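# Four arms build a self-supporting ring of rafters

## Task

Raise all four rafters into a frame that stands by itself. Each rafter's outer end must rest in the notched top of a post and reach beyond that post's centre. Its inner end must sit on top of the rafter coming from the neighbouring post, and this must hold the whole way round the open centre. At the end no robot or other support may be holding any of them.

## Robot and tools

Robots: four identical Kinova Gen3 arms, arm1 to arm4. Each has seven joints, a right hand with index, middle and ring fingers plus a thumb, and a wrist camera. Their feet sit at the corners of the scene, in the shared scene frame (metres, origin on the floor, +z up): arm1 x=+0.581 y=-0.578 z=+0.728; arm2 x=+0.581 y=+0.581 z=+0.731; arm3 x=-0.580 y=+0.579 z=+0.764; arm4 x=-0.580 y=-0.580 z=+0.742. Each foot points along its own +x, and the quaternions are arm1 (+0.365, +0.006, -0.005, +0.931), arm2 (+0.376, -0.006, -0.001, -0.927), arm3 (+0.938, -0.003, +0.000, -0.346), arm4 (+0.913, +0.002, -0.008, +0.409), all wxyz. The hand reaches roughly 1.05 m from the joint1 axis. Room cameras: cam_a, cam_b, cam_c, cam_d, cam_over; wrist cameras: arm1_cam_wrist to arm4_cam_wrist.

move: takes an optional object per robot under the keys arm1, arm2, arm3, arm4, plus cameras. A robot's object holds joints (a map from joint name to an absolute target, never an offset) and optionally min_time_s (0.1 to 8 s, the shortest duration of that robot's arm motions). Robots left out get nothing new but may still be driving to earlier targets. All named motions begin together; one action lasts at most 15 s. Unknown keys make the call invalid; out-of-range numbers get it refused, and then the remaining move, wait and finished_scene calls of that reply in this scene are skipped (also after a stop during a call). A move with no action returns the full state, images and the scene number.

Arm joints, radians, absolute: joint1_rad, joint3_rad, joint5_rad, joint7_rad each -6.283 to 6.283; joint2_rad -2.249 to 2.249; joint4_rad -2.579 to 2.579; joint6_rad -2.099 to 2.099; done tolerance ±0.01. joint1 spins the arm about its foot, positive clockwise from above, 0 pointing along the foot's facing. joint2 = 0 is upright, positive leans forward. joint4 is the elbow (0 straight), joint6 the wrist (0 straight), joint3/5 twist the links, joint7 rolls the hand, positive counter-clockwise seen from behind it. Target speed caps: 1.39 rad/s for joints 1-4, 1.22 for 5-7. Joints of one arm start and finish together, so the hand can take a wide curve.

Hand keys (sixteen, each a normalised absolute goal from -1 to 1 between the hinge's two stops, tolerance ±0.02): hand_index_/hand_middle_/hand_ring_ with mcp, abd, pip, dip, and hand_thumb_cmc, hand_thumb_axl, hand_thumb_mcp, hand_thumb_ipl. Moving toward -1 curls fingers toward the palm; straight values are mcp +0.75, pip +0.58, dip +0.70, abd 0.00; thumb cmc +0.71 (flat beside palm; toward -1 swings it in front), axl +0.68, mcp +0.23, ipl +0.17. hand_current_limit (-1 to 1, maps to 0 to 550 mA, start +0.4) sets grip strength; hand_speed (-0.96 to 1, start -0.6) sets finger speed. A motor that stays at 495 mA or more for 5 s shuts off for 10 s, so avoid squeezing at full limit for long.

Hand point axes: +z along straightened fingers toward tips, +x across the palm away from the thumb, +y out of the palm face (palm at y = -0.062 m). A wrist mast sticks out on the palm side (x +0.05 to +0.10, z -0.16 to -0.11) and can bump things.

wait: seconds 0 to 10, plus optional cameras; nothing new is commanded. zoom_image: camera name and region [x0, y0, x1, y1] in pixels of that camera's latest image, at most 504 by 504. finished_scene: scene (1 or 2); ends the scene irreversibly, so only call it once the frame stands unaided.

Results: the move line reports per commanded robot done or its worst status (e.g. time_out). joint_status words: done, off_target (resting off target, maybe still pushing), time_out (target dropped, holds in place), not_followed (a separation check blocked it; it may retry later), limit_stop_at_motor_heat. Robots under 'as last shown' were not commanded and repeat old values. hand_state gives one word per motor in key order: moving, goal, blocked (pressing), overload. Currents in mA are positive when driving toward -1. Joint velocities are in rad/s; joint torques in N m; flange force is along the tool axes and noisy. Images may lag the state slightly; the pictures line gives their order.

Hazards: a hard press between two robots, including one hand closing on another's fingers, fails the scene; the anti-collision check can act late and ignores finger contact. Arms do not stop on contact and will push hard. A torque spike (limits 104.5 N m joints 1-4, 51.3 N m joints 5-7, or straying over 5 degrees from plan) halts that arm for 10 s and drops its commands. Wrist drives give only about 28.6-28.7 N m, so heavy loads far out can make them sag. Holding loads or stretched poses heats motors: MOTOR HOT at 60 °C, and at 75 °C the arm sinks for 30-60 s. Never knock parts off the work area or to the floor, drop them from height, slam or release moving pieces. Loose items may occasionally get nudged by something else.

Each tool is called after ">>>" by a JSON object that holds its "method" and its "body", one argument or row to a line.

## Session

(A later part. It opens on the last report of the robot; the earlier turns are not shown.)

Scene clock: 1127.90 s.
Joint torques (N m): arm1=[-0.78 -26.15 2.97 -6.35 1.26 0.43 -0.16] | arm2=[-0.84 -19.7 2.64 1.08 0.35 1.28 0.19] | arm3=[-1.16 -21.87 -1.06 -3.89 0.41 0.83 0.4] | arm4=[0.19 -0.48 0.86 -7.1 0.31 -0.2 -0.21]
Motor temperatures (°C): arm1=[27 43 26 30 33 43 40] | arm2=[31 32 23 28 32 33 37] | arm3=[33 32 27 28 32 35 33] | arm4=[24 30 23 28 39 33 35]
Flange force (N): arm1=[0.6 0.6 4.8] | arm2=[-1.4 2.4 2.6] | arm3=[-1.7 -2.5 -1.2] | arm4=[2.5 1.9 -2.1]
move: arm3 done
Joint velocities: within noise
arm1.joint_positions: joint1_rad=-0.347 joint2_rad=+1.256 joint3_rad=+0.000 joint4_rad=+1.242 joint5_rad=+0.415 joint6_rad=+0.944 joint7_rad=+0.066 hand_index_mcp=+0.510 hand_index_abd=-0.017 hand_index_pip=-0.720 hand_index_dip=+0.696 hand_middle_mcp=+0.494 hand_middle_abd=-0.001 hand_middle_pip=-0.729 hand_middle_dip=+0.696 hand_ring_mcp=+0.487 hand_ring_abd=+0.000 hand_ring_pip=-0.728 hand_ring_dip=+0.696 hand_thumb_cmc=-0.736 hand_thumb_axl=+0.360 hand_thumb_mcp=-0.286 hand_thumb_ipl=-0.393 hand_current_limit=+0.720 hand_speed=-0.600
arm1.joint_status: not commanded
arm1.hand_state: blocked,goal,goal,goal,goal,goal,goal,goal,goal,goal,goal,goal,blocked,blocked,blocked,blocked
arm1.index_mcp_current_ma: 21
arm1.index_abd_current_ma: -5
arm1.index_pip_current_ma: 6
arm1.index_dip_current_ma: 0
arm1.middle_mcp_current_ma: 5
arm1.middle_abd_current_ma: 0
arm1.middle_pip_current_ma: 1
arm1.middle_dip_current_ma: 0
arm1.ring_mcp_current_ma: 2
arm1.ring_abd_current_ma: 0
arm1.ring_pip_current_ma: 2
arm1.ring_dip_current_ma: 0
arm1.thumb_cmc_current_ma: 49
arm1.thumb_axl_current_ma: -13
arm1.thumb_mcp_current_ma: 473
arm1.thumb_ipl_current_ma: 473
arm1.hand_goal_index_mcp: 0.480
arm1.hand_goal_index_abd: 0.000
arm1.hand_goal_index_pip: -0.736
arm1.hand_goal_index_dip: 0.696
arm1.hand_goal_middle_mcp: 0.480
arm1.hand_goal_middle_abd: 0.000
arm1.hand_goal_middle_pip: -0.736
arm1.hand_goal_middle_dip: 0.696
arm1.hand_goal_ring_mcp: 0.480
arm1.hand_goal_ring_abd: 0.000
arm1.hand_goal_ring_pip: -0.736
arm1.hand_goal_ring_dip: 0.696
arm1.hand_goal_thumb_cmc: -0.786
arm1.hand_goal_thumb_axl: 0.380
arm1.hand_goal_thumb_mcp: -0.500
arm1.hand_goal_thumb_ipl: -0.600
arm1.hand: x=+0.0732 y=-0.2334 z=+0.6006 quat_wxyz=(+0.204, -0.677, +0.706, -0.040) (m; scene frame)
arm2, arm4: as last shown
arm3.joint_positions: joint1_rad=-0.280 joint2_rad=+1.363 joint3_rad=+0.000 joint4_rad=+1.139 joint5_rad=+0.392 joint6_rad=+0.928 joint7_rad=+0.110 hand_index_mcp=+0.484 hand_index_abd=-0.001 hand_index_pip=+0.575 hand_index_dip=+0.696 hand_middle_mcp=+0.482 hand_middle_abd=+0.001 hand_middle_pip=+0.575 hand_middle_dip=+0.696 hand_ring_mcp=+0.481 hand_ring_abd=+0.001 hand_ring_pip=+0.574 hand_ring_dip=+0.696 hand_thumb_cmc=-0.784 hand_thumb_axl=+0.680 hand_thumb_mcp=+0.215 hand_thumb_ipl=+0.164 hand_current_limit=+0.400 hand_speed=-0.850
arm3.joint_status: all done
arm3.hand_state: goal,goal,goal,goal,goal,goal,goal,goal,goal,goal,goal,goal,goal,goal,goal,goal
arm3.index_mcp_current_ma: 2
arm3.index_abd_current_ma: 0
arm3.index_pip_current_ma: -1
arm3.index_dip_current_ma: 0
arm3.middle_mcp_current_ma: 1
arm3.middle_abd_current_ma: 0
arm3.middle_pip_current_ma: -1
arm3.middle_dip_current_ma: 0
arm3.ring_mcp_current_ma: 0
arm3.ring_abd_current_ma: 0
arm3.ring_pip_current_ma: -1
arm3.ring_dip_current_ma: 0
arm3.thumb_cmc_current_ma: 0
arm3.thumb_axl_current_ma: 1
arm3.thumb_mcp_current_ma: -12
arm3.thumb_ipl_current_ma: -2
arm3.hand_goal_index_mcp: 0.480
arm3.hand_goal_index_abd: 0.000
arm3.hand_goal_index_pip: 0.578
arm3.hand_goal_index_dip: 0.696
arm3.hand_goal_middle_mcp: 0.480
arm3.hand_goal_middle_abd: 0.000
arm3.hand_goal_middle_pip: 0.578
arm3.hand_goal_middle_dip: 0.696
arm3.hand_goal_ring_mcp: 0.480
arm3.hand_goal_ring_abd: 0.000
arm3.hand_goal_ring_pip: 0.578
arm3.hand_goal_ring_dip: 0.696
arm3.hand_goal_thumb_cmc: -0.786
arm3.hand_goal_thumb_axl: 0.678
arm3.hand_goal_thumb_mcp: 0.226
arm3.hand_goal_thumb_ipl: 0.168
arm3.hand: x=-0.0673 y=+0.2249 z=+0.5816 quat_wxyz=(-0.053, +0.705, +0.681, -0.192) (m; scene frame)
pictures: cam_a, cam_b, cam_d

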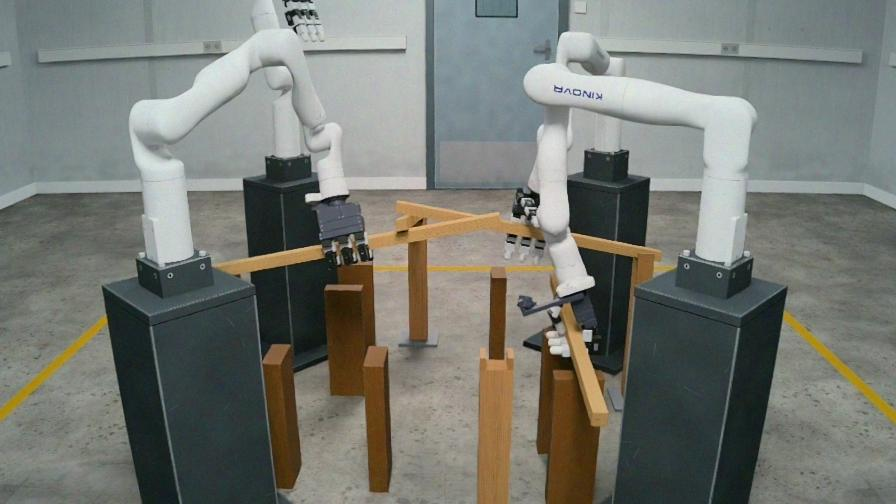

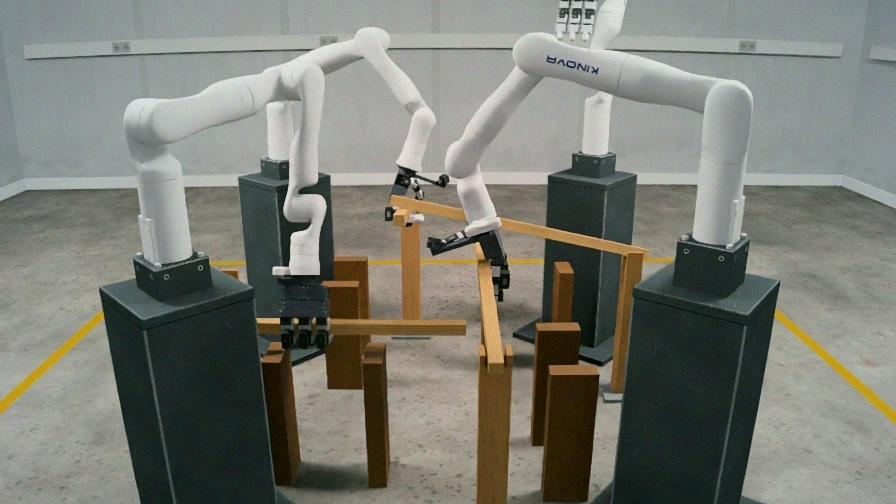

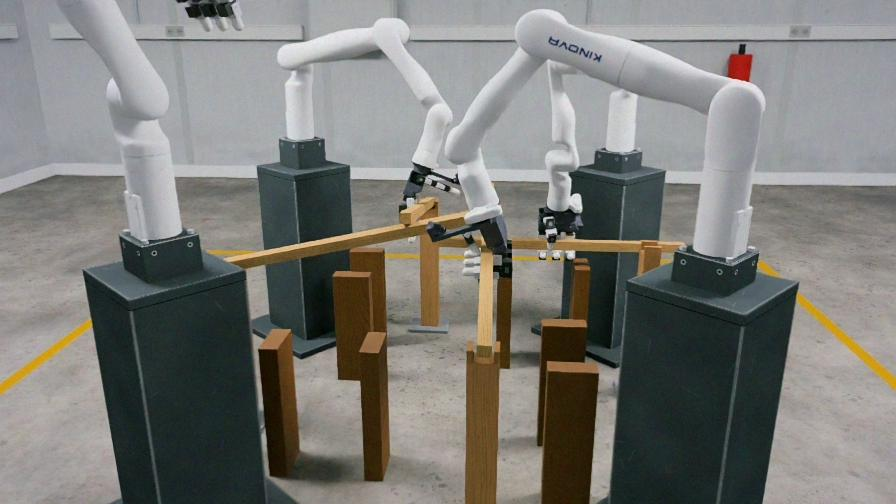

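>>> {"method": "move", "body": {
  "arm3": {"joints":{"joint1_rad":-0.2671,"joint2_rad":1.3392,"joint3_rad":0,"joint4_rad":1.2157,"joint5_rad":0.4136,"joint6_rad":0.8753,"joint7_rad":0.0921},"min_time_s":1.5}
}}

>>> {"method": "move", "body": {
  "arm3": {"joints":{"joint1_rad":-0.3189,"joint2_rad":0.9933,"joint3_rad":0,"joint4_rad":1.3895,"joint5_rad":0.3491,"joint6_rad":1.0471,"joint7_rad":0.1336},"min_time_s":2},
  "cameras": ["cam_b","cam_d"]
}}

>>> {"method": "move", "body": {
  "arm3": {"joints":{"joint1_rad":-0.26,"joint2_rad":-0.45,"joint3_rad":0,"joint4_rad":1.50,"joint5_rad":0,"joint6_rad":1.97,"joint7_rad":0.18,"hand_speed":-0.6},"min_time_s":3},
  "cameras": ["cam_a","cam_b","cam_d","cam_over"]
}}

Scene clock: 1160.70 s.
Joint torques (N m): arm1=[-0.77 -25.93 2.94 -6.21 1.18 0.5 -0.18] | arm2=[-0.84 -19.7 2.64 1.04 0.34 1.27 0.19] | arm3=[-1.01 -21.16 -0.89 -3.11 0.34 1.09 0.3] | arm4=[0.28 -0.45 0.91 -7.08 0.31 -0.21 -0.18]
Motor temperatures (°C): arm1=[27 45 26 30 33 43 40] | arm2=[31 32 23 28 32 33 37] | arm3=[33 32 27 28 32 35 33] | arm4=[24 29 23 28 39 33 35]
Flange force (N): arm1=[0.4 0.6 4.6] | arm2=[-1.4 2.3 2.5] | arm3=[-2.2 -1.5 -1.2] | arm4=[2.8 1.9 -2.3]
move: arm3 done
Joint velocities: within noise
arm1, arm4: as last shown
arm1.joint_positions: joint1_rad=-0.347 joint2_rad=+1.256 joint3_rad=+0.000 joint4_rad=+1.242 joint5_rad=+0.415 joint6_rad=+0.944 joint7_rad=+0.066 hand_index_mcp=+0.511 hand_index_abd=-0.017 hand_index_pip=-0.719 hand_index_dip=+0.696 hand_middle_mcp=+0.494 hand_middle_abd=-0.001 hand_middle_pip=-0.729 hand_middle_dip=+0.696 hand_ring_mcp=+0.488 hand_ring_abd=+0.000 hand_ring_pip=-0.728 hand_ring_dip=+0.696 hand_thumb_cmc=-0.736 hand_thumb_axl=+0.360 hand_thumb_mcp=-0.286 hand_thumb_ipl=-0.394 hand_current_limit=+0.720 hand_speed=-0.600
arm1.index_mcp_current_ma: 22
arm1.index_pip_current_ma: 7
arm2.joint_positions: joint1_rad=-0.241 joint2_rad=+1.468 joint3_rad=+0.000 joint4_rad=+1.734 joint5_rad=+0.601 joint6_rad=+0.305 joint7_rad=-0.069 hand_index_mcp=+0.485 hand_index_abd=+0.000 hand_index_pip=-0.721 hand_index_dip=+0.696 hand_middle_mcp=+0.485 hand_middle_abd=+0.000 hand_middle_pip=-0.719 hand_middle_dip=+0.696 hand_ring_mcp=+0.484 hand_ring_abd=+0.000 hand_ring_pip=-0.718 hand_ring_dip=+0.696 hand_thumb_cmc=-0.784 hand_thumb_axl=+0.680 hand_thumb_mcp=-0.294 hand_thumb_ipl=-0.394 hand_current_limit=+0.400 hand_speed=-0.600
arm2.joint_status: not commanded
arm2.hand_state: goal,goal,goal,goal,goal,goal,goal,goal,goal,goal,goal,goal,goal,goal,blocked,blocked
arm2.index_mcp_current_ma: 25
arm2.index_abd_current_ma: -2
arm2.index_pip_current_ma: 70
arm2.index_dip_current_ma: 0
arm2.middle_mcp_current_ma: 22
arm2.middle_abd_current_ma: 0
arm2.middle_pip_current_ma: 76
arm2.middle_dip_current_ma: 0
arm2.ring_mcp_current_ma: 20
arm2.ring_abd_current_ma: 0
arm2.ring_pip_current_ma: 81
arm2.ring_dip_current_ma: 0
arm2.thumb_cmc_current_ma: 9
arm2.thumb_axl_current_ma: 11
arm2.thumb_mcp_current_ma: 220
arm2.thumb_ipl_current_ma: 385
arm2.hand_goal_index_mcp: 0.480
arm2.hand_goal_index_abd: 0.000
arm2.hand_goal_index_pip: -0.736
arm2.hand_goal_index_dip: 0.696
arm2.hand_goal_middle_mcp: 0.480
arm2.hand_goal_middle_abd: 0.000
arm2.hand_goal_middle_pip: -0.736
arm2.hand_goal_middle_dip: 0.696
arm2.hand_goal_ring_mcp: 0.480
arm2.hand_goal_ring_abd: 0.000
arm2.hand_goal_ring_pip: -0.736
arm2.hand_goal_ring_dip: 0.696
arm2.hand_goal_thumb_cmc: -0.786
arm2.hand_goal_thumb_axl: 0.678
arm2.hand_goal_thumb_mcp: -0.330
arm2.hand_goal_thumb_ipl: -0.500
arm2.hand: x=+0.3260 y=+0.2787 z=+0.4373 quat_wxyz=(-0.173, +0.985, -0.011, +0.002) (m; scene frame)
arm3.joint_positions: joint1_rad=-0.267 joint2_rad=+1.339 joint3_rad=+0.000 joint4_rad=+1.216 joint5_rad=+0.414 joint6_rad=+0.875 joint7_rad=+0.092 hand_index_mcp=+0.481 hand_index_abd=-0.001 hand_index_pip=+0.575 hand_index_dip=+0.696 hand_middle_mcp=+0.481 hand_middle_abd=+0.001 hand_middle_pip=+0.575 hand_middle_dip=+0.696 hand_ring_mcp=+0.481 hand_ring_abd=+0.001 hand_ring_pip=+0.575 hand_ring_dip=+0.696 hand_thumb_cmc=-0.784 hand_thumb_axl=+0.680 hand_thumb_mcp=+0.215 hand_thumb_ipl=+0.164 hand_current_limit=+0.400 hand_speed=-0.850
arm3.joint_status: all done
arm3.hand_state: goal,goal,goal,goal,goal,goal,goal,goal,goal,goal,goal,goal,goal,goal,goal,goal
arm3.index_mcp_current_ma: 0
arm3.index_abd_current_ma: 0
arm3.index_pip_current_ma: -1
arm3.index_dip_current_ma: 0
arm3.middle_mcp_current_ma: 0
arm3.middle_abd_current_ma: 0
arm3.middle_pip_current_ma: -1
arm3.middle_dip_current_ma: 0
arm3.ring_mcp_current_ma: 0
arm3.ring_abd_current_ma: 0
arm3.ring_pip_current_ma: -1
arm3.ring_dip_current_ma: 0
arm3.thumb_cmc_current_ma: 0
arm3.thumb_axl_current_ma: 1
arm3.thumb_mcp_current_ma: -12
arm3.thumb_ipl_current_ma: -2
arm3.hand_goal_index_mcp: 0.480
arm3.hand_goal_index_abd: 0.000
arm3.hand_goal_index_pip: 0.578
arm3.hand_goal_index_dip: 0.696
arm3.hand_goal_middle_mcp: 0.480
arm3.hand_goal_middle_abd: 0.000
arm3.hand_goal_middle_pip: 0.578
arm3.hand_goal_middle_dip: 0.696
arm3.hand_goal_ring_mcp: 0.480
arm3.hand_goal_ring_abd: 0.000
arm3.hand_goal_ring_pip: 0.578
arm3.hand_goal_ring_dip: 0.696
arm3.hand_goal_thumb_cmc: -0.786
arm3.hand_goal_thumb_axl: 0.678
arm3.hand_goal_thumb_mcp: 0.226
arm3.hand_goal_thumb_ipl: 0.168
arm3.hand: x=-0.0851 y=+0.2249 z=+0.5817 quat_wxyz=(-0.053, +0.705, +0.681, -0.192) (m; scene frame)
pictures: none

Scene clock: 1163.00 s.
Joint torques (N m): arm1=[-0.82 -25.91 2.9 -6.23 1.17 0.49 -0.17] | arm2=[-0.85 -19.7 2.59 1.04 0.34 1.27 0.22] | arm3=[-1.03 -19.75 -1.12 -4.25 0.45 1.07 0.33] | arm4=[0.3 -0.5 0.93 -7.09 0.29 -0.19 -0.17]
Motor temperatures (°C): arm1=[27 46 26 30 33 43 40] | arm2=[31 32 23 28 32 33 37] | arm3=[33 32 27 28 32 35 33] | arm4=[24 29 23 28 39 33 35]
Flange force (N): arm1=[0.4 0.4 4.6] | arm2=[-1.3 2.2 2.6] | arm3=[-2.2 -1.5 -1.2] | arm4=[2.8 2.0 -2.2]
move: arm3 done
Joint velocities: within noise
arm1, arm2, arm4: as last shown
arm3.joint_positions: joint1_rad=-0.319 joint2_rad=+0.993 joint3_rad=+0.000 joint4_rad=+1.390 joint5_rad=+0.349 joint6_rad=+1.047 joint7_rad=+0.134 hand_index_mcp=+0.481 hand_index_abd=-0.001 hand_index_pip=+0.575 hand_index_dip=+0.696 hand_middle_mcp=+0.481 hand_middle_abd=+0.001 hand_middle_pip=+0.575 hand_middle_dip=+0.696 hand_ring_mcp=+0.481 hand_ring_abd=+0.001 hand_ring_pip=+0.575 hand_ring_dip=+0.696 hand_thumb_cmc=-0.785 hand_thumb_axl=+0.680 hand_thumb_mcp=+0.215 hand_thumb_ipl=+0.164 hand_current_limit=+0.400 hand_speed=-0.850
arm3.joint_status: all done
arm3.hand_state: goal,goal,goal,goal,goal,goal,goal,goal,goal,goal,goal,goal,goal,goal,goal,goal
arm3.index_mcp_current_ma: 0
arm3.index_abd_current_ma: 0
arm3.index_pip_current_ma: -1
arm3.index_dip_current_ma: 0
arm3.middle_mcp_current_ma: 0
arm3.middle_abd_current_ma: 0
arm3.middle_pip_current_ma: -1
arm3.middle_dip_current_ma: 0
arm3.ring_mcp_current_ma: 0
arm3.ring_abd_current_ma: 0
arm3.ring_pip_current_ma: -1
arm3.ring_dip_current_ma: 0
arm3.thumb_cmc_current_ma: 0
arm3.thumb_axl_current_ma: 1
arm3.thumb_mcp_current_ma: -11
arm3.thumb_ipl_current_ma: -2
arm3.hand_goal_index_mcp: 0.480
arm3.hand_goal_index_abd: 0.000
arm3.hand_goal_index_pip: 0.578
arm3.hand_goal_index_dip: 0.696
arm3.hand_goal_middle_mcp: 0.480
arm3.hand_goal_middle_abd: 0.000
arm3.hand_goal_middle_pip: 0.578
arm3.hand_goal_middle_dip: 0.696
arm3.hand_goal_ring_mcp: 0.480
arm3.hand_goal_ring_abd: 0.000
arm3.hand_goal_ring_pip: 0.578
arm3.hand_goal_ring_dip: 0.696
arm3.hand_goal_thumb_cmc: -0.786
arm3.hand_goal_thumb_axl: 0.678
arm3.hand_goal_thumb_mcp: 0.226
arm3.hand_goal_thumb_ipl: 0.168
arm3.hand: x=-0.0850 y=+0.2586 z=+0.7483 quat_wxyz=(-0.053, +0.705, +0.681, -0.192) (m; scene frame)
pictures: cam_b, cam_d

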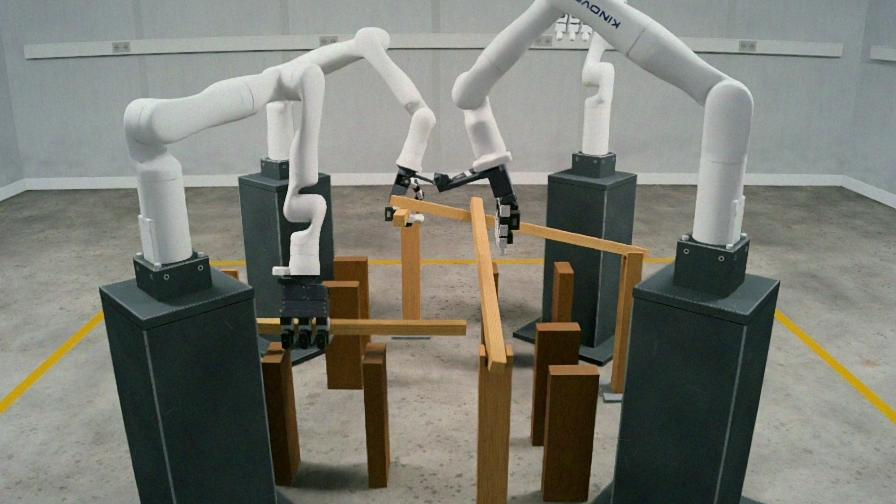

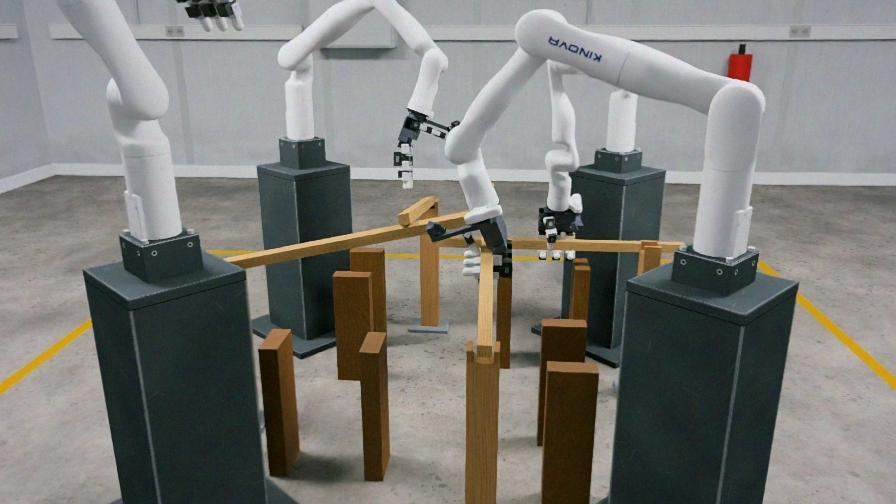

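Scene clock: 1166.30 s.
Joint torques (N m): arm1=[-0.79 -25.94 2.92 -6.21 1.21 0.5 -0.16] | arm2=[-0.84 -19.71 2.63 1.06 0.35 1.28 0.22] | arm3=[-1.16 1.38 -2.27 -6.86 -0.11 -0.16 0.31] | arm4=[0.29 -0.45 0.91 -7.09 0.3 -0.22 -0.18]
Motor temperatures (°C): arm1=[27 46 26 30 33 43 40] | arm2=[31 32 23 28 32 33 37] | arm3=[33 32 27 28 32 35 33] | arm4=[24 29 23 28 39 33 35]
Flange force (N): arm1=[0.4 0.5 4.6] | arm2=[-1.3 2.3 2.6] | arm3=[-5.5 -1.2 -2.0] | arm4=[2.7 1.8 -2.3]
move: arm3 done
Joint velocities: within noise
arm1, arm2, arm4: as last shown
arm3.joint_positions: joint1_rad=-0.260 joint2_rad=-0.450 joint3_rad=+0.000 joint4_rad=+1.500 joint5_rad=+0.000 joint6_rad=+1.970 joint7_rad=+0.180 hand_index_mcp=+0.481 hand_index_abd=-0.001 hand_index_pip=+0.576 hand_index_dip=+0.696 hand_middle_mcp=+0.482 hand_middle_abd=+0.001 hand_middle_pip=+0.576 hand_middle_dip=+0.696 hand_ring_mcp=+0.481 hand_ring_abd=+0.001 hand_ring_pip=+0.576 hand_ring_dip=+0.696 hand_thumb_cmc=-0.785 hand_thumb_axl=+0.680 hand_thumb_mcp=+0.215 hand_thumb_ipl=+0.164 hand_current_limit=+0.400 hand_speed=-0.600
arm3.joint_status: all done
arm3.hand_state: goal,goal,goal,goal,goal,goal,goal,goal,goal,goal,goal,goal,goal,goal,goal,goal
arm3.index_mcp_current_ma: 0
arm3.index_abd_current_ma: 0
arm3.index_pip_current_ma: 0
arm3.index_dip_current_ma: 0
arm3.middle_mcp_current_ma: 0
arm3.middle_abd_current_ma: 0
arm3.middle_pip_current_ma: 0
arm3.middle_dip_current_ma: 0
arm3.ring_mcp_current_ma: 0
arm3.ring_abd_current_ma: 0
arm3.ring_pip_current_ma: 0
arm3.ring_dip_current_ma: 0
arm3.thumb_cmc_current_ma: 0
arm3.thumb_axl_current_ma: 1
arm3.thumb_mcp_current_ma: -11
arm3.thumb_ipl_current_ma: -2
arm3.hand_goal_index_mcp: 0.480
arm3.hand_goal_index_abd: 0.000
arm3.hand_goal_index_pip: 0.578
arm3.hand_goal_index_dip: 0.696
arm3.hand_goal_middle_mcp: 0.480
arm3.hand_goal_middle_abd: 0.000
arm3.hand_goal_middle_pip: 0.578
arm3.hand_goal_middle_dip: 0.696
arm3.hand_goal_ring_mcp: 0.480
arm3.hand_goal_ring_abd: 0.000
arm3.hand_goal_ring_pip: 0.578
arm3.hand_goal_ring_dip: 0.696
arm3.hand_goal_thumb_cmc: -0.786
arm3.hand_goal_thumb_axl: 0.678
arm3.hand_goal_thumb_mcp: 0.226
arm3.hand_goal_thumb_ipl: 0.168
arm3.hand: x=-0.3995 y=+0.4614 z=+1.2953 quat_wxyz=(+0.056, +0.793, +0.606, +0.025) (m; scene frame)
pictures: cam_a, cam_b, cam_d, cam_over

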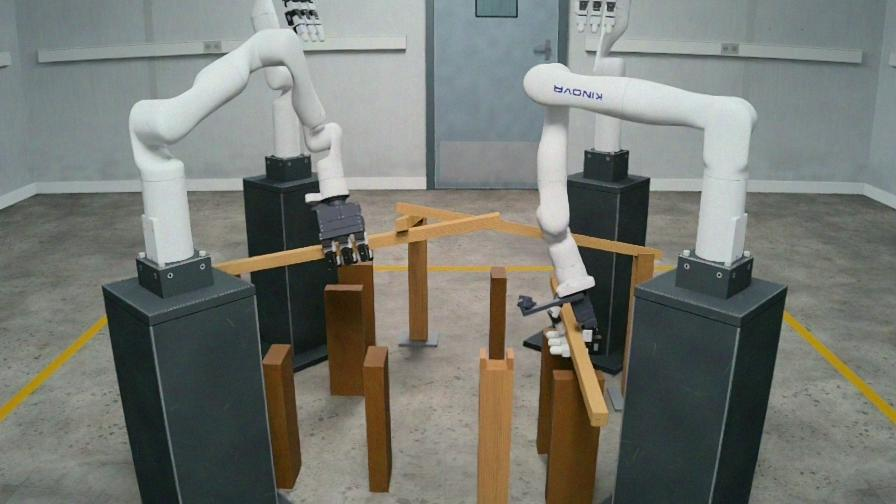

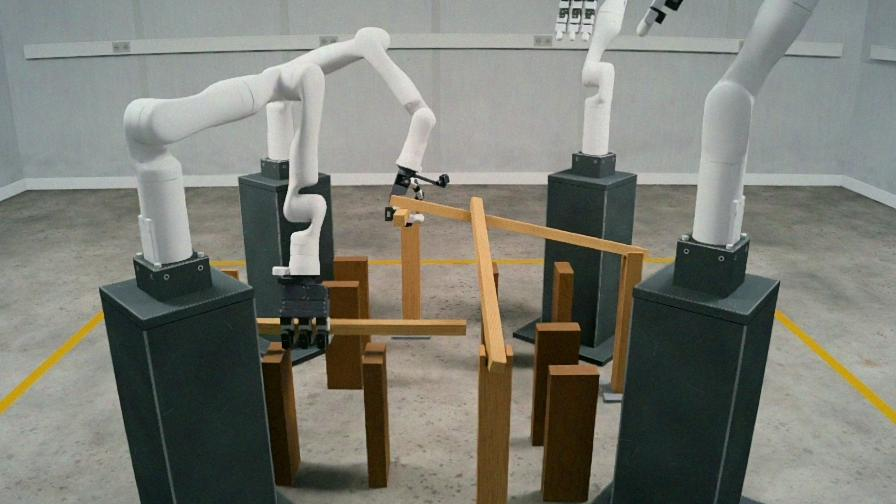

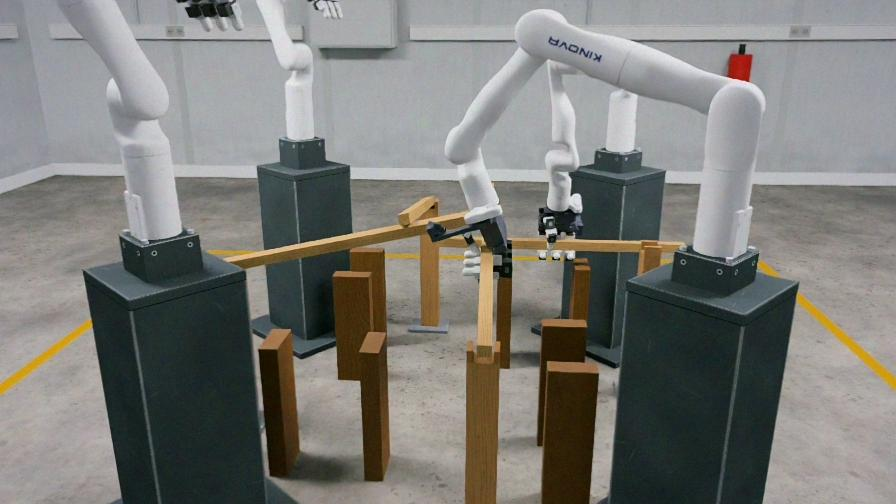

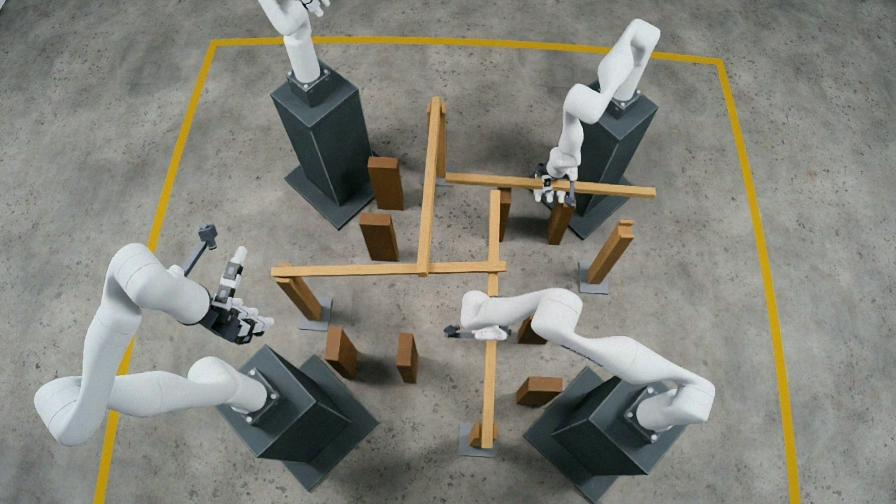

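>>> {"method": "zoom_image", "body": {
  "camera": "cam_d",
  "region": [440, 300, 530, 400]
}}

>>> {"method": "zoom_image", "body": {
  "camera": "cam_a",
  "region": [200, 180, 520, 300]
}}

Scaled by 5.040 from the camera's 896x504 image, which has a finer 1280x720 frame.

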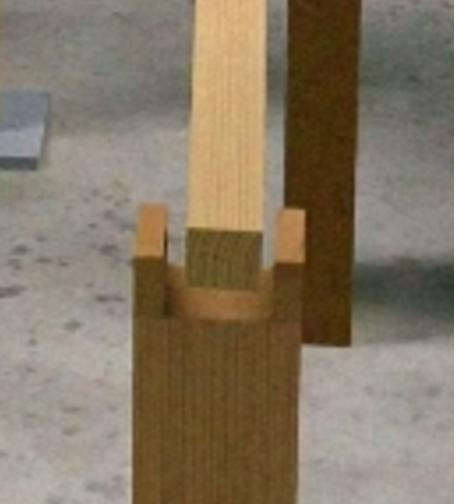

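Scaled by 1.575 from the camera's 896x504 image, which has a finer 1280x720 frame.

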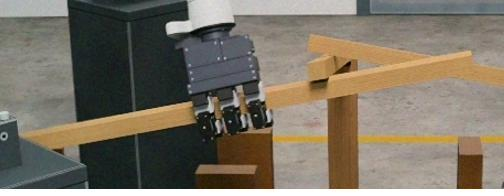

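>>> {"method": "move", "body": {
  "arm1": {"joints":{"joint1_rad":-0.3561,"joint2_rad":1.2545,"joint3_rad":0,"joint4_rad":1.2522,"joint5_rad":0.4370,"joint6_rad":0.9372,"joint7_rad":0.0345},"min_time_s":1.5},
  "arm2": {"joints":{"joint1_rad":-0.2925,"joint2_rad":1.2130,"joint3_rad":0,"joint4_rad":1.9733,"joint5_rad":0.8152,"joint6_rad":0.3328,"joint7_rad":-0.3276},"min_time_s":3},
  "cameras": ["cam_over","cam_d"]
}}

>>> {"method": "move", "body": {
  "arm2": {"joints":{"joint1_rad":-0.3435,"joint2_rad":0.9402,"joint3_rad":0,"joint4_rad":2.1246,"joint5_rad":0.7735,"joint6_rad":0.4471,"joint7_rad":-0.3354},"min_time_s":2.5},
  "cameras": ["cam_over","cam_b","cam_d"]
}}

>>> {"method": "zoom_image", "body": {
  "camera": "cam_d",
  "region": [440, 300, 530, 400]
}}

Scene clock: 1282.87 s.
Joint torques (N m): arm1=[-0.55 -25.75 3.13 -5.82 1.11 0.75 -0.33] | arm2=[-0.81 -18.74 2.79 0.75 0.33 1.32 0.16] | arm3=[-1.09 1.36 -2.28 -6.94 -0.04 -0.15 0.3] | arm4=[0.32 -0.5 0.94 -7.1 0.31 -0.21 -0.16]
Motor temperatures (°C): arm1=[27 50 26 30 33 43 40] | arm2=[31 32 23 27 32 33 37] | arm3=[33 31 27 29 32 35 33] | arm4=[24 28 23 28 39 33 35]
Flange force (N): arm1=[0.2 1.5 4.6] | arm2=[-1.8 3.7 1.0] | arm3=[-5.5 -1.2 -1.6] | arm4=[2.9 2.0 -2.2]
move: arm1 done; arm2 done
Joint velocities: within noise
arm1.joint_positions: joint1_rad=-0.356 joint2_rad=+1.254 joint3_rad=+0.000 joint4_rad=+1.252 joint5_rad=+0.437 joint6_rad=+0.937 joint7_rad=+0.035 hand_index_mcp=+0.511 hand_index_abd=-0.019 hand_index_pip=-0.717 hand_index_dip=+0.696 hand_middle_mcp=+0.494 hand_middle_abd=-0.001 hand_middle_pip=-0.729 hand_middle_dip=+0.696 hand_ring_mcp=+0.491 hand_ring_abd=+0.000 hand_ring_pip=-0.728 hand_ring_dip=+0.696 hand_thumb_cmc=-0.735 hand_thumb_axl=+0.359 hand_thumb_mcp=-0.286 hand_thumb_ipl=-0.396 hand_current_limit=+0.720 hand_speed=-0.600
arm1.joint_status: all done
arm1.hand_state: blocked,goal,goal,goal,goal,goal,goal,goal,goal,goal,goal,goal,blocked,blocked,blocked,blocked
arm1.index_mcp_current_ma: 22
arm1.index_abd_current_ma: -6
arm1.index_pip_current_ma: 8
arm1.index_dip_current_ma: 0
arm1.middle_mcp_current_ma: 5
arm1.middle_abd_current_ma: 0
arm1.middle_pip_current_ma: 1
arm1.middle_dip_current_ma: 0
arm1.ring_mcp_current_ma: 3
arm1.ring_abd_current_ma: 0
arm1.ring_pip_current_ma: 2
arm1.ring_dip_current_ma: 0
arm1.thumb_cmc_current_ma: 51
arm1.thumb_axl_current_ma: -14
arm1.thumb_mcp_current_ma: 473
arm1.thumb_ipl_current_ma: 473
arm1.hand_goal_index_mcp: 0.480
arm1.hand_goal_index_abd: 0.000
arm1.hand_goal_index_pip: -0.736
arm1.hand_goal_index_dip: 0.696
arm1.hand_goal_middle_mcp: 0.480
arm1.hand_goal_middle_abd: 0.000
arm1.hand_goal_middle_pip: -0.736
arm1.hand_goal_middle_dip: 0.696
arm1.hand_goal_ring_mcp: 0.480
arm1.hand_goal_ring_abd: 0.000
arm1.hand_goal_ring_pip: -0.736
arm1.hand_goal_ring_dip: 0.696
arm1.hand_goal_thumb_cmc: -0.786
arm1.hand_goal_thumb_axl: 0.380
arm1.hand_goal_thumb_mcp: -0.500
arm1.hand_goal_thumb_ipl: -0.600
arm1.hand: x=+0.0732 y=-0.2333 z=+0.6013 quat_wxyz=(+0.210, -0.675, +0.706, -0.033) (m; scene frame)
arm2.joint_positions: joint1_rad=-0.292 joint2_rad=+1.213 joint3_rad=+0.000 joint4_rad=+1.973 joint5_rad=+0.815 joint6_rad=+0.333 joint7_rad=-0.328 hand_index_mcp=+0.485 hand_index_abd=+0.000 hand_index_pip=-0.721 hand_index_dip=+0.696 hand_middle_mcp=+0.485 hand_middle_abd=+0.000 hand_middle_pip=-0.719 hand_middle_dip=+0.696 hand_ring_mcp=+0.484 hand_ring_abd=+0.000 hand_ring_pip=-0.718 hand_ring_dip=+0.696 hand_thumb_cmc=-0.784 hand_thumb_axl=+0.680 hand_thumb_mcp=-0.294 hand_thumb_ipl=-0.394 hand_current_limit=+0.400 hand_speed=-0.600
arm2.joint_status: all done
arm2.hand_state: goal,goal,goal,goal,goal,goal,goal,goal,goal,goal,goal,goal,goal,goal,blocked,blocked
arm2.index_mcp_current_ma: 26
arm2.index_abd_current_ma: -2
arm2.index_pip_current_ma: 70
arm2.index_dip_current_ma: 0
arm2.middle_mcp_current_ma: 22
arm2.middle_abd_current_ma: 0
arm2.middle_pip_current_ma: 76
arm2.middle_dip_current_ma: 0
arm2.ring_mcp_current_ma: 20
arm2.ring_abd_current_ma: 0
arm2.ring_pip_current_ma: 81
arm2.ring_dip_current_ma: 0
arm2.thumb_cmc_current_ma: 9
arm2.thumb_axl_current_ma: 11
arm2.thumb_mcp_current_ma: 220
arm2.thumb_ipl_current_ma: 385
arm2.hand_goal_index_mcp: 0.480
arm2.hand_goal_index_abd: 0.000
arm2.hand_goal_index_pip: -0.736
arm2.hand_goal_index_dip: 0.696
arm2.hand_goal_middle_mcp: 0.480
arm2.hand_goal_middle_abd: 0.000
arm2.hand_goal_middle_pip: -0.736
arm2.hand_goal_middle_dip: 0.696
arm2.hand_goal_ring_mcp: 0.480
arm2.hand_goal_ring_abd: 0.000
arm2.hand_goal_ring_pip: -0.736
arm2.hand_goal_ring_dip: 0.696
arm2.hand_goal_thumb_cmc: -0.786
arm2.hand_goal_thumb_axl: 0.678
arm2.hand_goal_thumb_mcp: -0.330
arm2.hand_goal_thumb_ipl: -0.500
arm2.hand: x=+0.3238 y=+0.2846 z=+0.5445 quat_wxyz=(-0.173, +0.984, -0.009, -0.046) (m; scene frame)
arm3, arm4: as last shown
pictures: cam_d, cam_over

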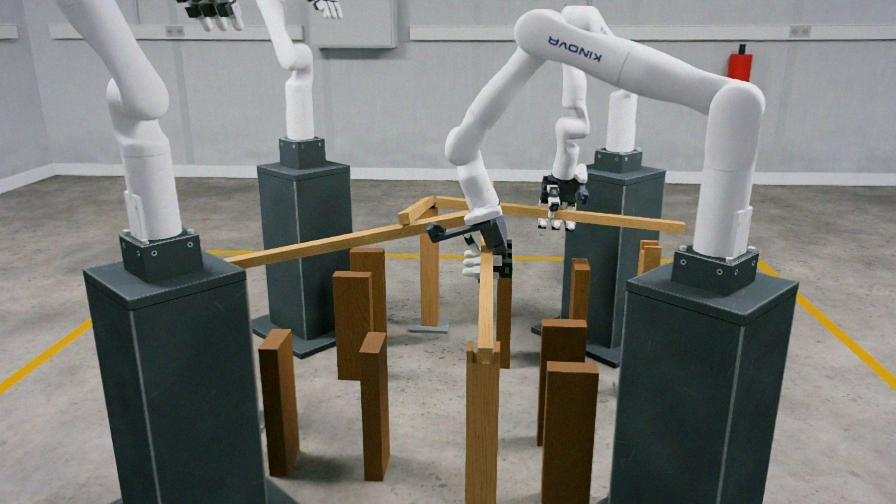

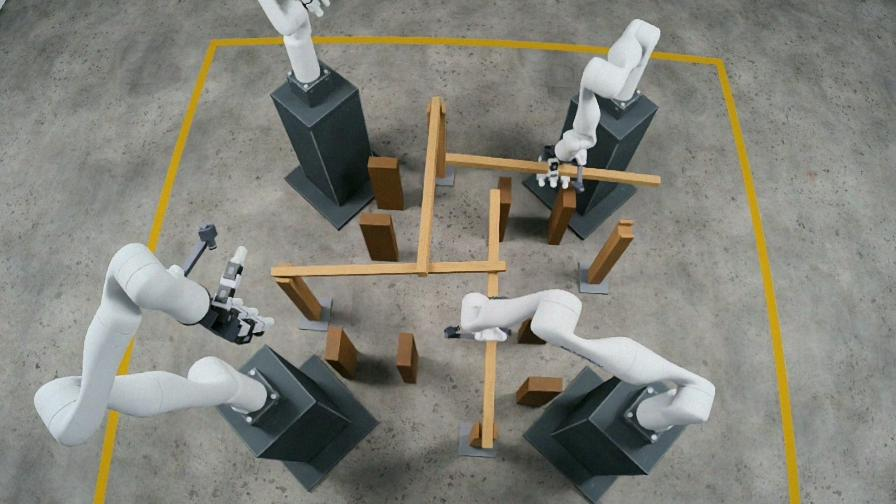

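Scene clock: 1285.67 s.
Joint torques (N m): arm1=[-0.56 -25.73 3.12 -5.86 1.11 0.77 -0.33] | arm2=[-0.82 -17.23 2.88 -0.59 0.43 1.44 0.15] | arm3=[-1.16 1.35 -2.34 -6.9 -0.1 -0.16 0.32] | arm4=[0.29 -0.51 0.88 -7.1 0.29 -0.24 -0.18]
Motor temperatures (°C): arm1=[27 50 26 30 33 43 40] | arm2=[31 33 23 27 32 33 37] | arm3=[33 30 27 29 32 35 33] | arm4=[24 28 23 28 39 33 35]
Flange force (N): arm1=[0.3 1.2 4.6] | arm2=[-1.0 2.6 0.5] | arm3=[-5.7 -1.2 -1.8] | arm4=[2.6 1.9 -2.3]
move: arm2 done
Joint velocities: within noise
arm1, arm3, arm4: as last shown
arm2.joint_positions: joint1_rad=-0.344 joint2_rad=+0.940 joint3_rad=+0.000 joint4_rad=+2.125 joint5_rad=+0.774 joint6_rad=+0.447 joint7_rad=-0.335 hand_index_mcp=+0.485 hand_index_abd=+0.000 hand_index_pip=-0.721 hand_index_dip=+0.696 hand_middle_mcp=+0.485 hand_middle_abd=+0.000 hand_middle_pip=-0.719 hand_middle_dip=+0.696 hand_ring_mcp=+0.484 hand_ring_abd=+0.000 hand_ring_pip=-0.718 hand_ring_dip=+0.696 hand_thumb_cmc=-0.784 hand_thumb_axl=+0.680 hand_thumb_mcp=-0.294 hand_thumb_ipl=-0.394 hand_current_limit=+0.400 hand_speed=-0.600
arm2.joint_status: all done
arm2.hand_state: goal,goal,goal,goal,goal,goal,goal,goal,goal,goal,goal,goal,goal,goal,blocked,blocked
arm2.index_mcp_current_ma: 26
arm2.index_abd_current_ma: -2
arm2.index_pip_current_ma: 69
arm2.index_dip_current_ma: 0
arm2.middle_mcp_current_ma: 22
arm2.middle_abd_current_ma: 0
arm2.middle_pip_current_ma: 76
arm2.middle_dip_current_ma: 0
arm2.ring_mcp_current_ma: 20
arm2.ring_abd_current_ma: 0
arm2.ring_pip_current_ma: 81
arm2.ring_dip_current_ma: 0
arm2.thumb_cmc_current_ma: 9
arm2.thumb_axl_current_ma: 11
arm2.thumb_mcp_current_ma: 220
arm2.thumb_ipl_current_ma: 385
arm2.hand_goal_index_mcp: 0.480
arm2.hand_goal_index_abd: 0.000
arm2.hand_goal_index_pip: -0.736
arm2.hand_goal_index_dip: 0.696
arm2.hand_goal_middle_mcp: 0.480
arm2.hand_goal_middle_abd: 0.000
arm2.hand_goal_middle_pip: -0.736
arm2.hand_goal_middle_dip: 0.696
arm2.hand_goal_ring_mcp: 0.480
arm2.hand_goal_ring_abd: 0.000
arm2.hand_goal_ring_pip: -0.736
arm2.hand_goal_ring_dip: 0.696
arm2.hand_goal_thumb_cmc: -0.786
arm2.hand_goal_thumb_axl: 0.678
arm2.hand_goal_thumb_mcp: -0.330
arm2.hand_goal_thumb_ipl: -0.500
arm2.hand: x=+0.3199 y=+0.2896 z=+0.6518 quat_wxyz=(-0.173, +0.981, -0.017, -0.092) (m; scene frame)
pictures: cam_b, cam_d, cam_over

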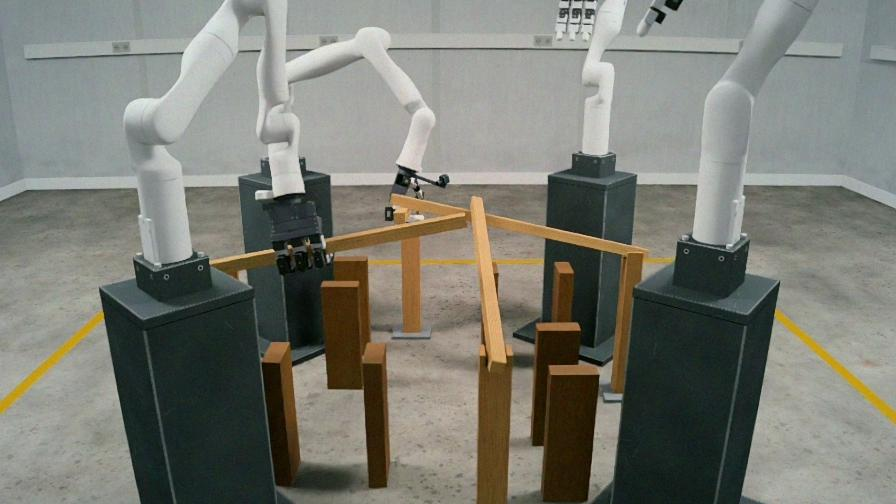

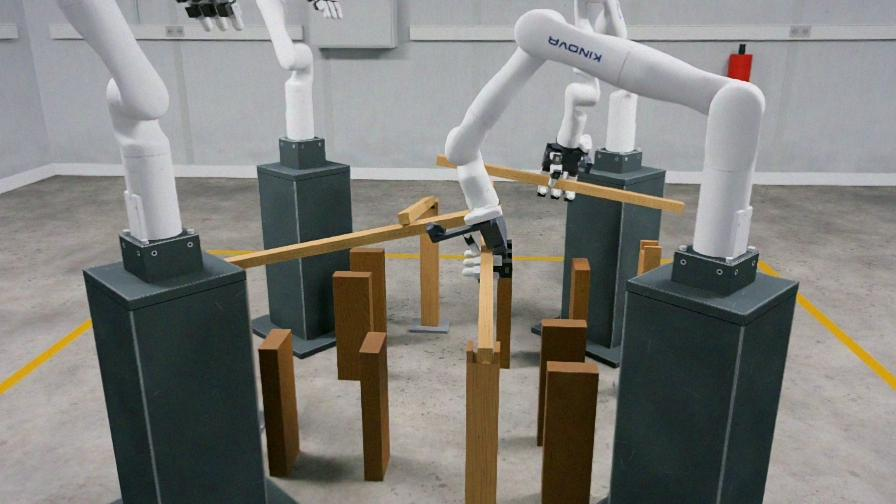

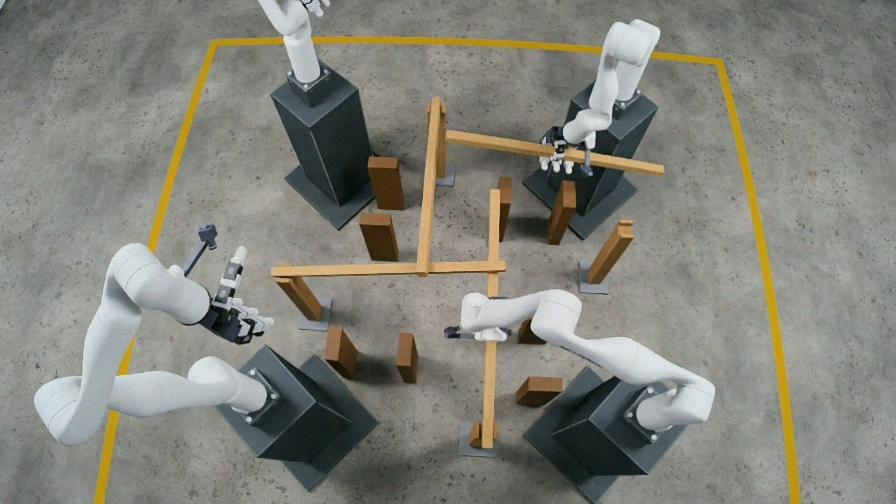

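Scaled by 5.040 from the camera's 896x504 image, which has a finer 1280x720 frame.

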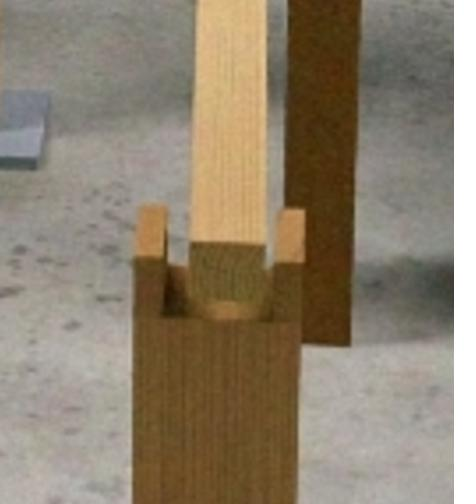

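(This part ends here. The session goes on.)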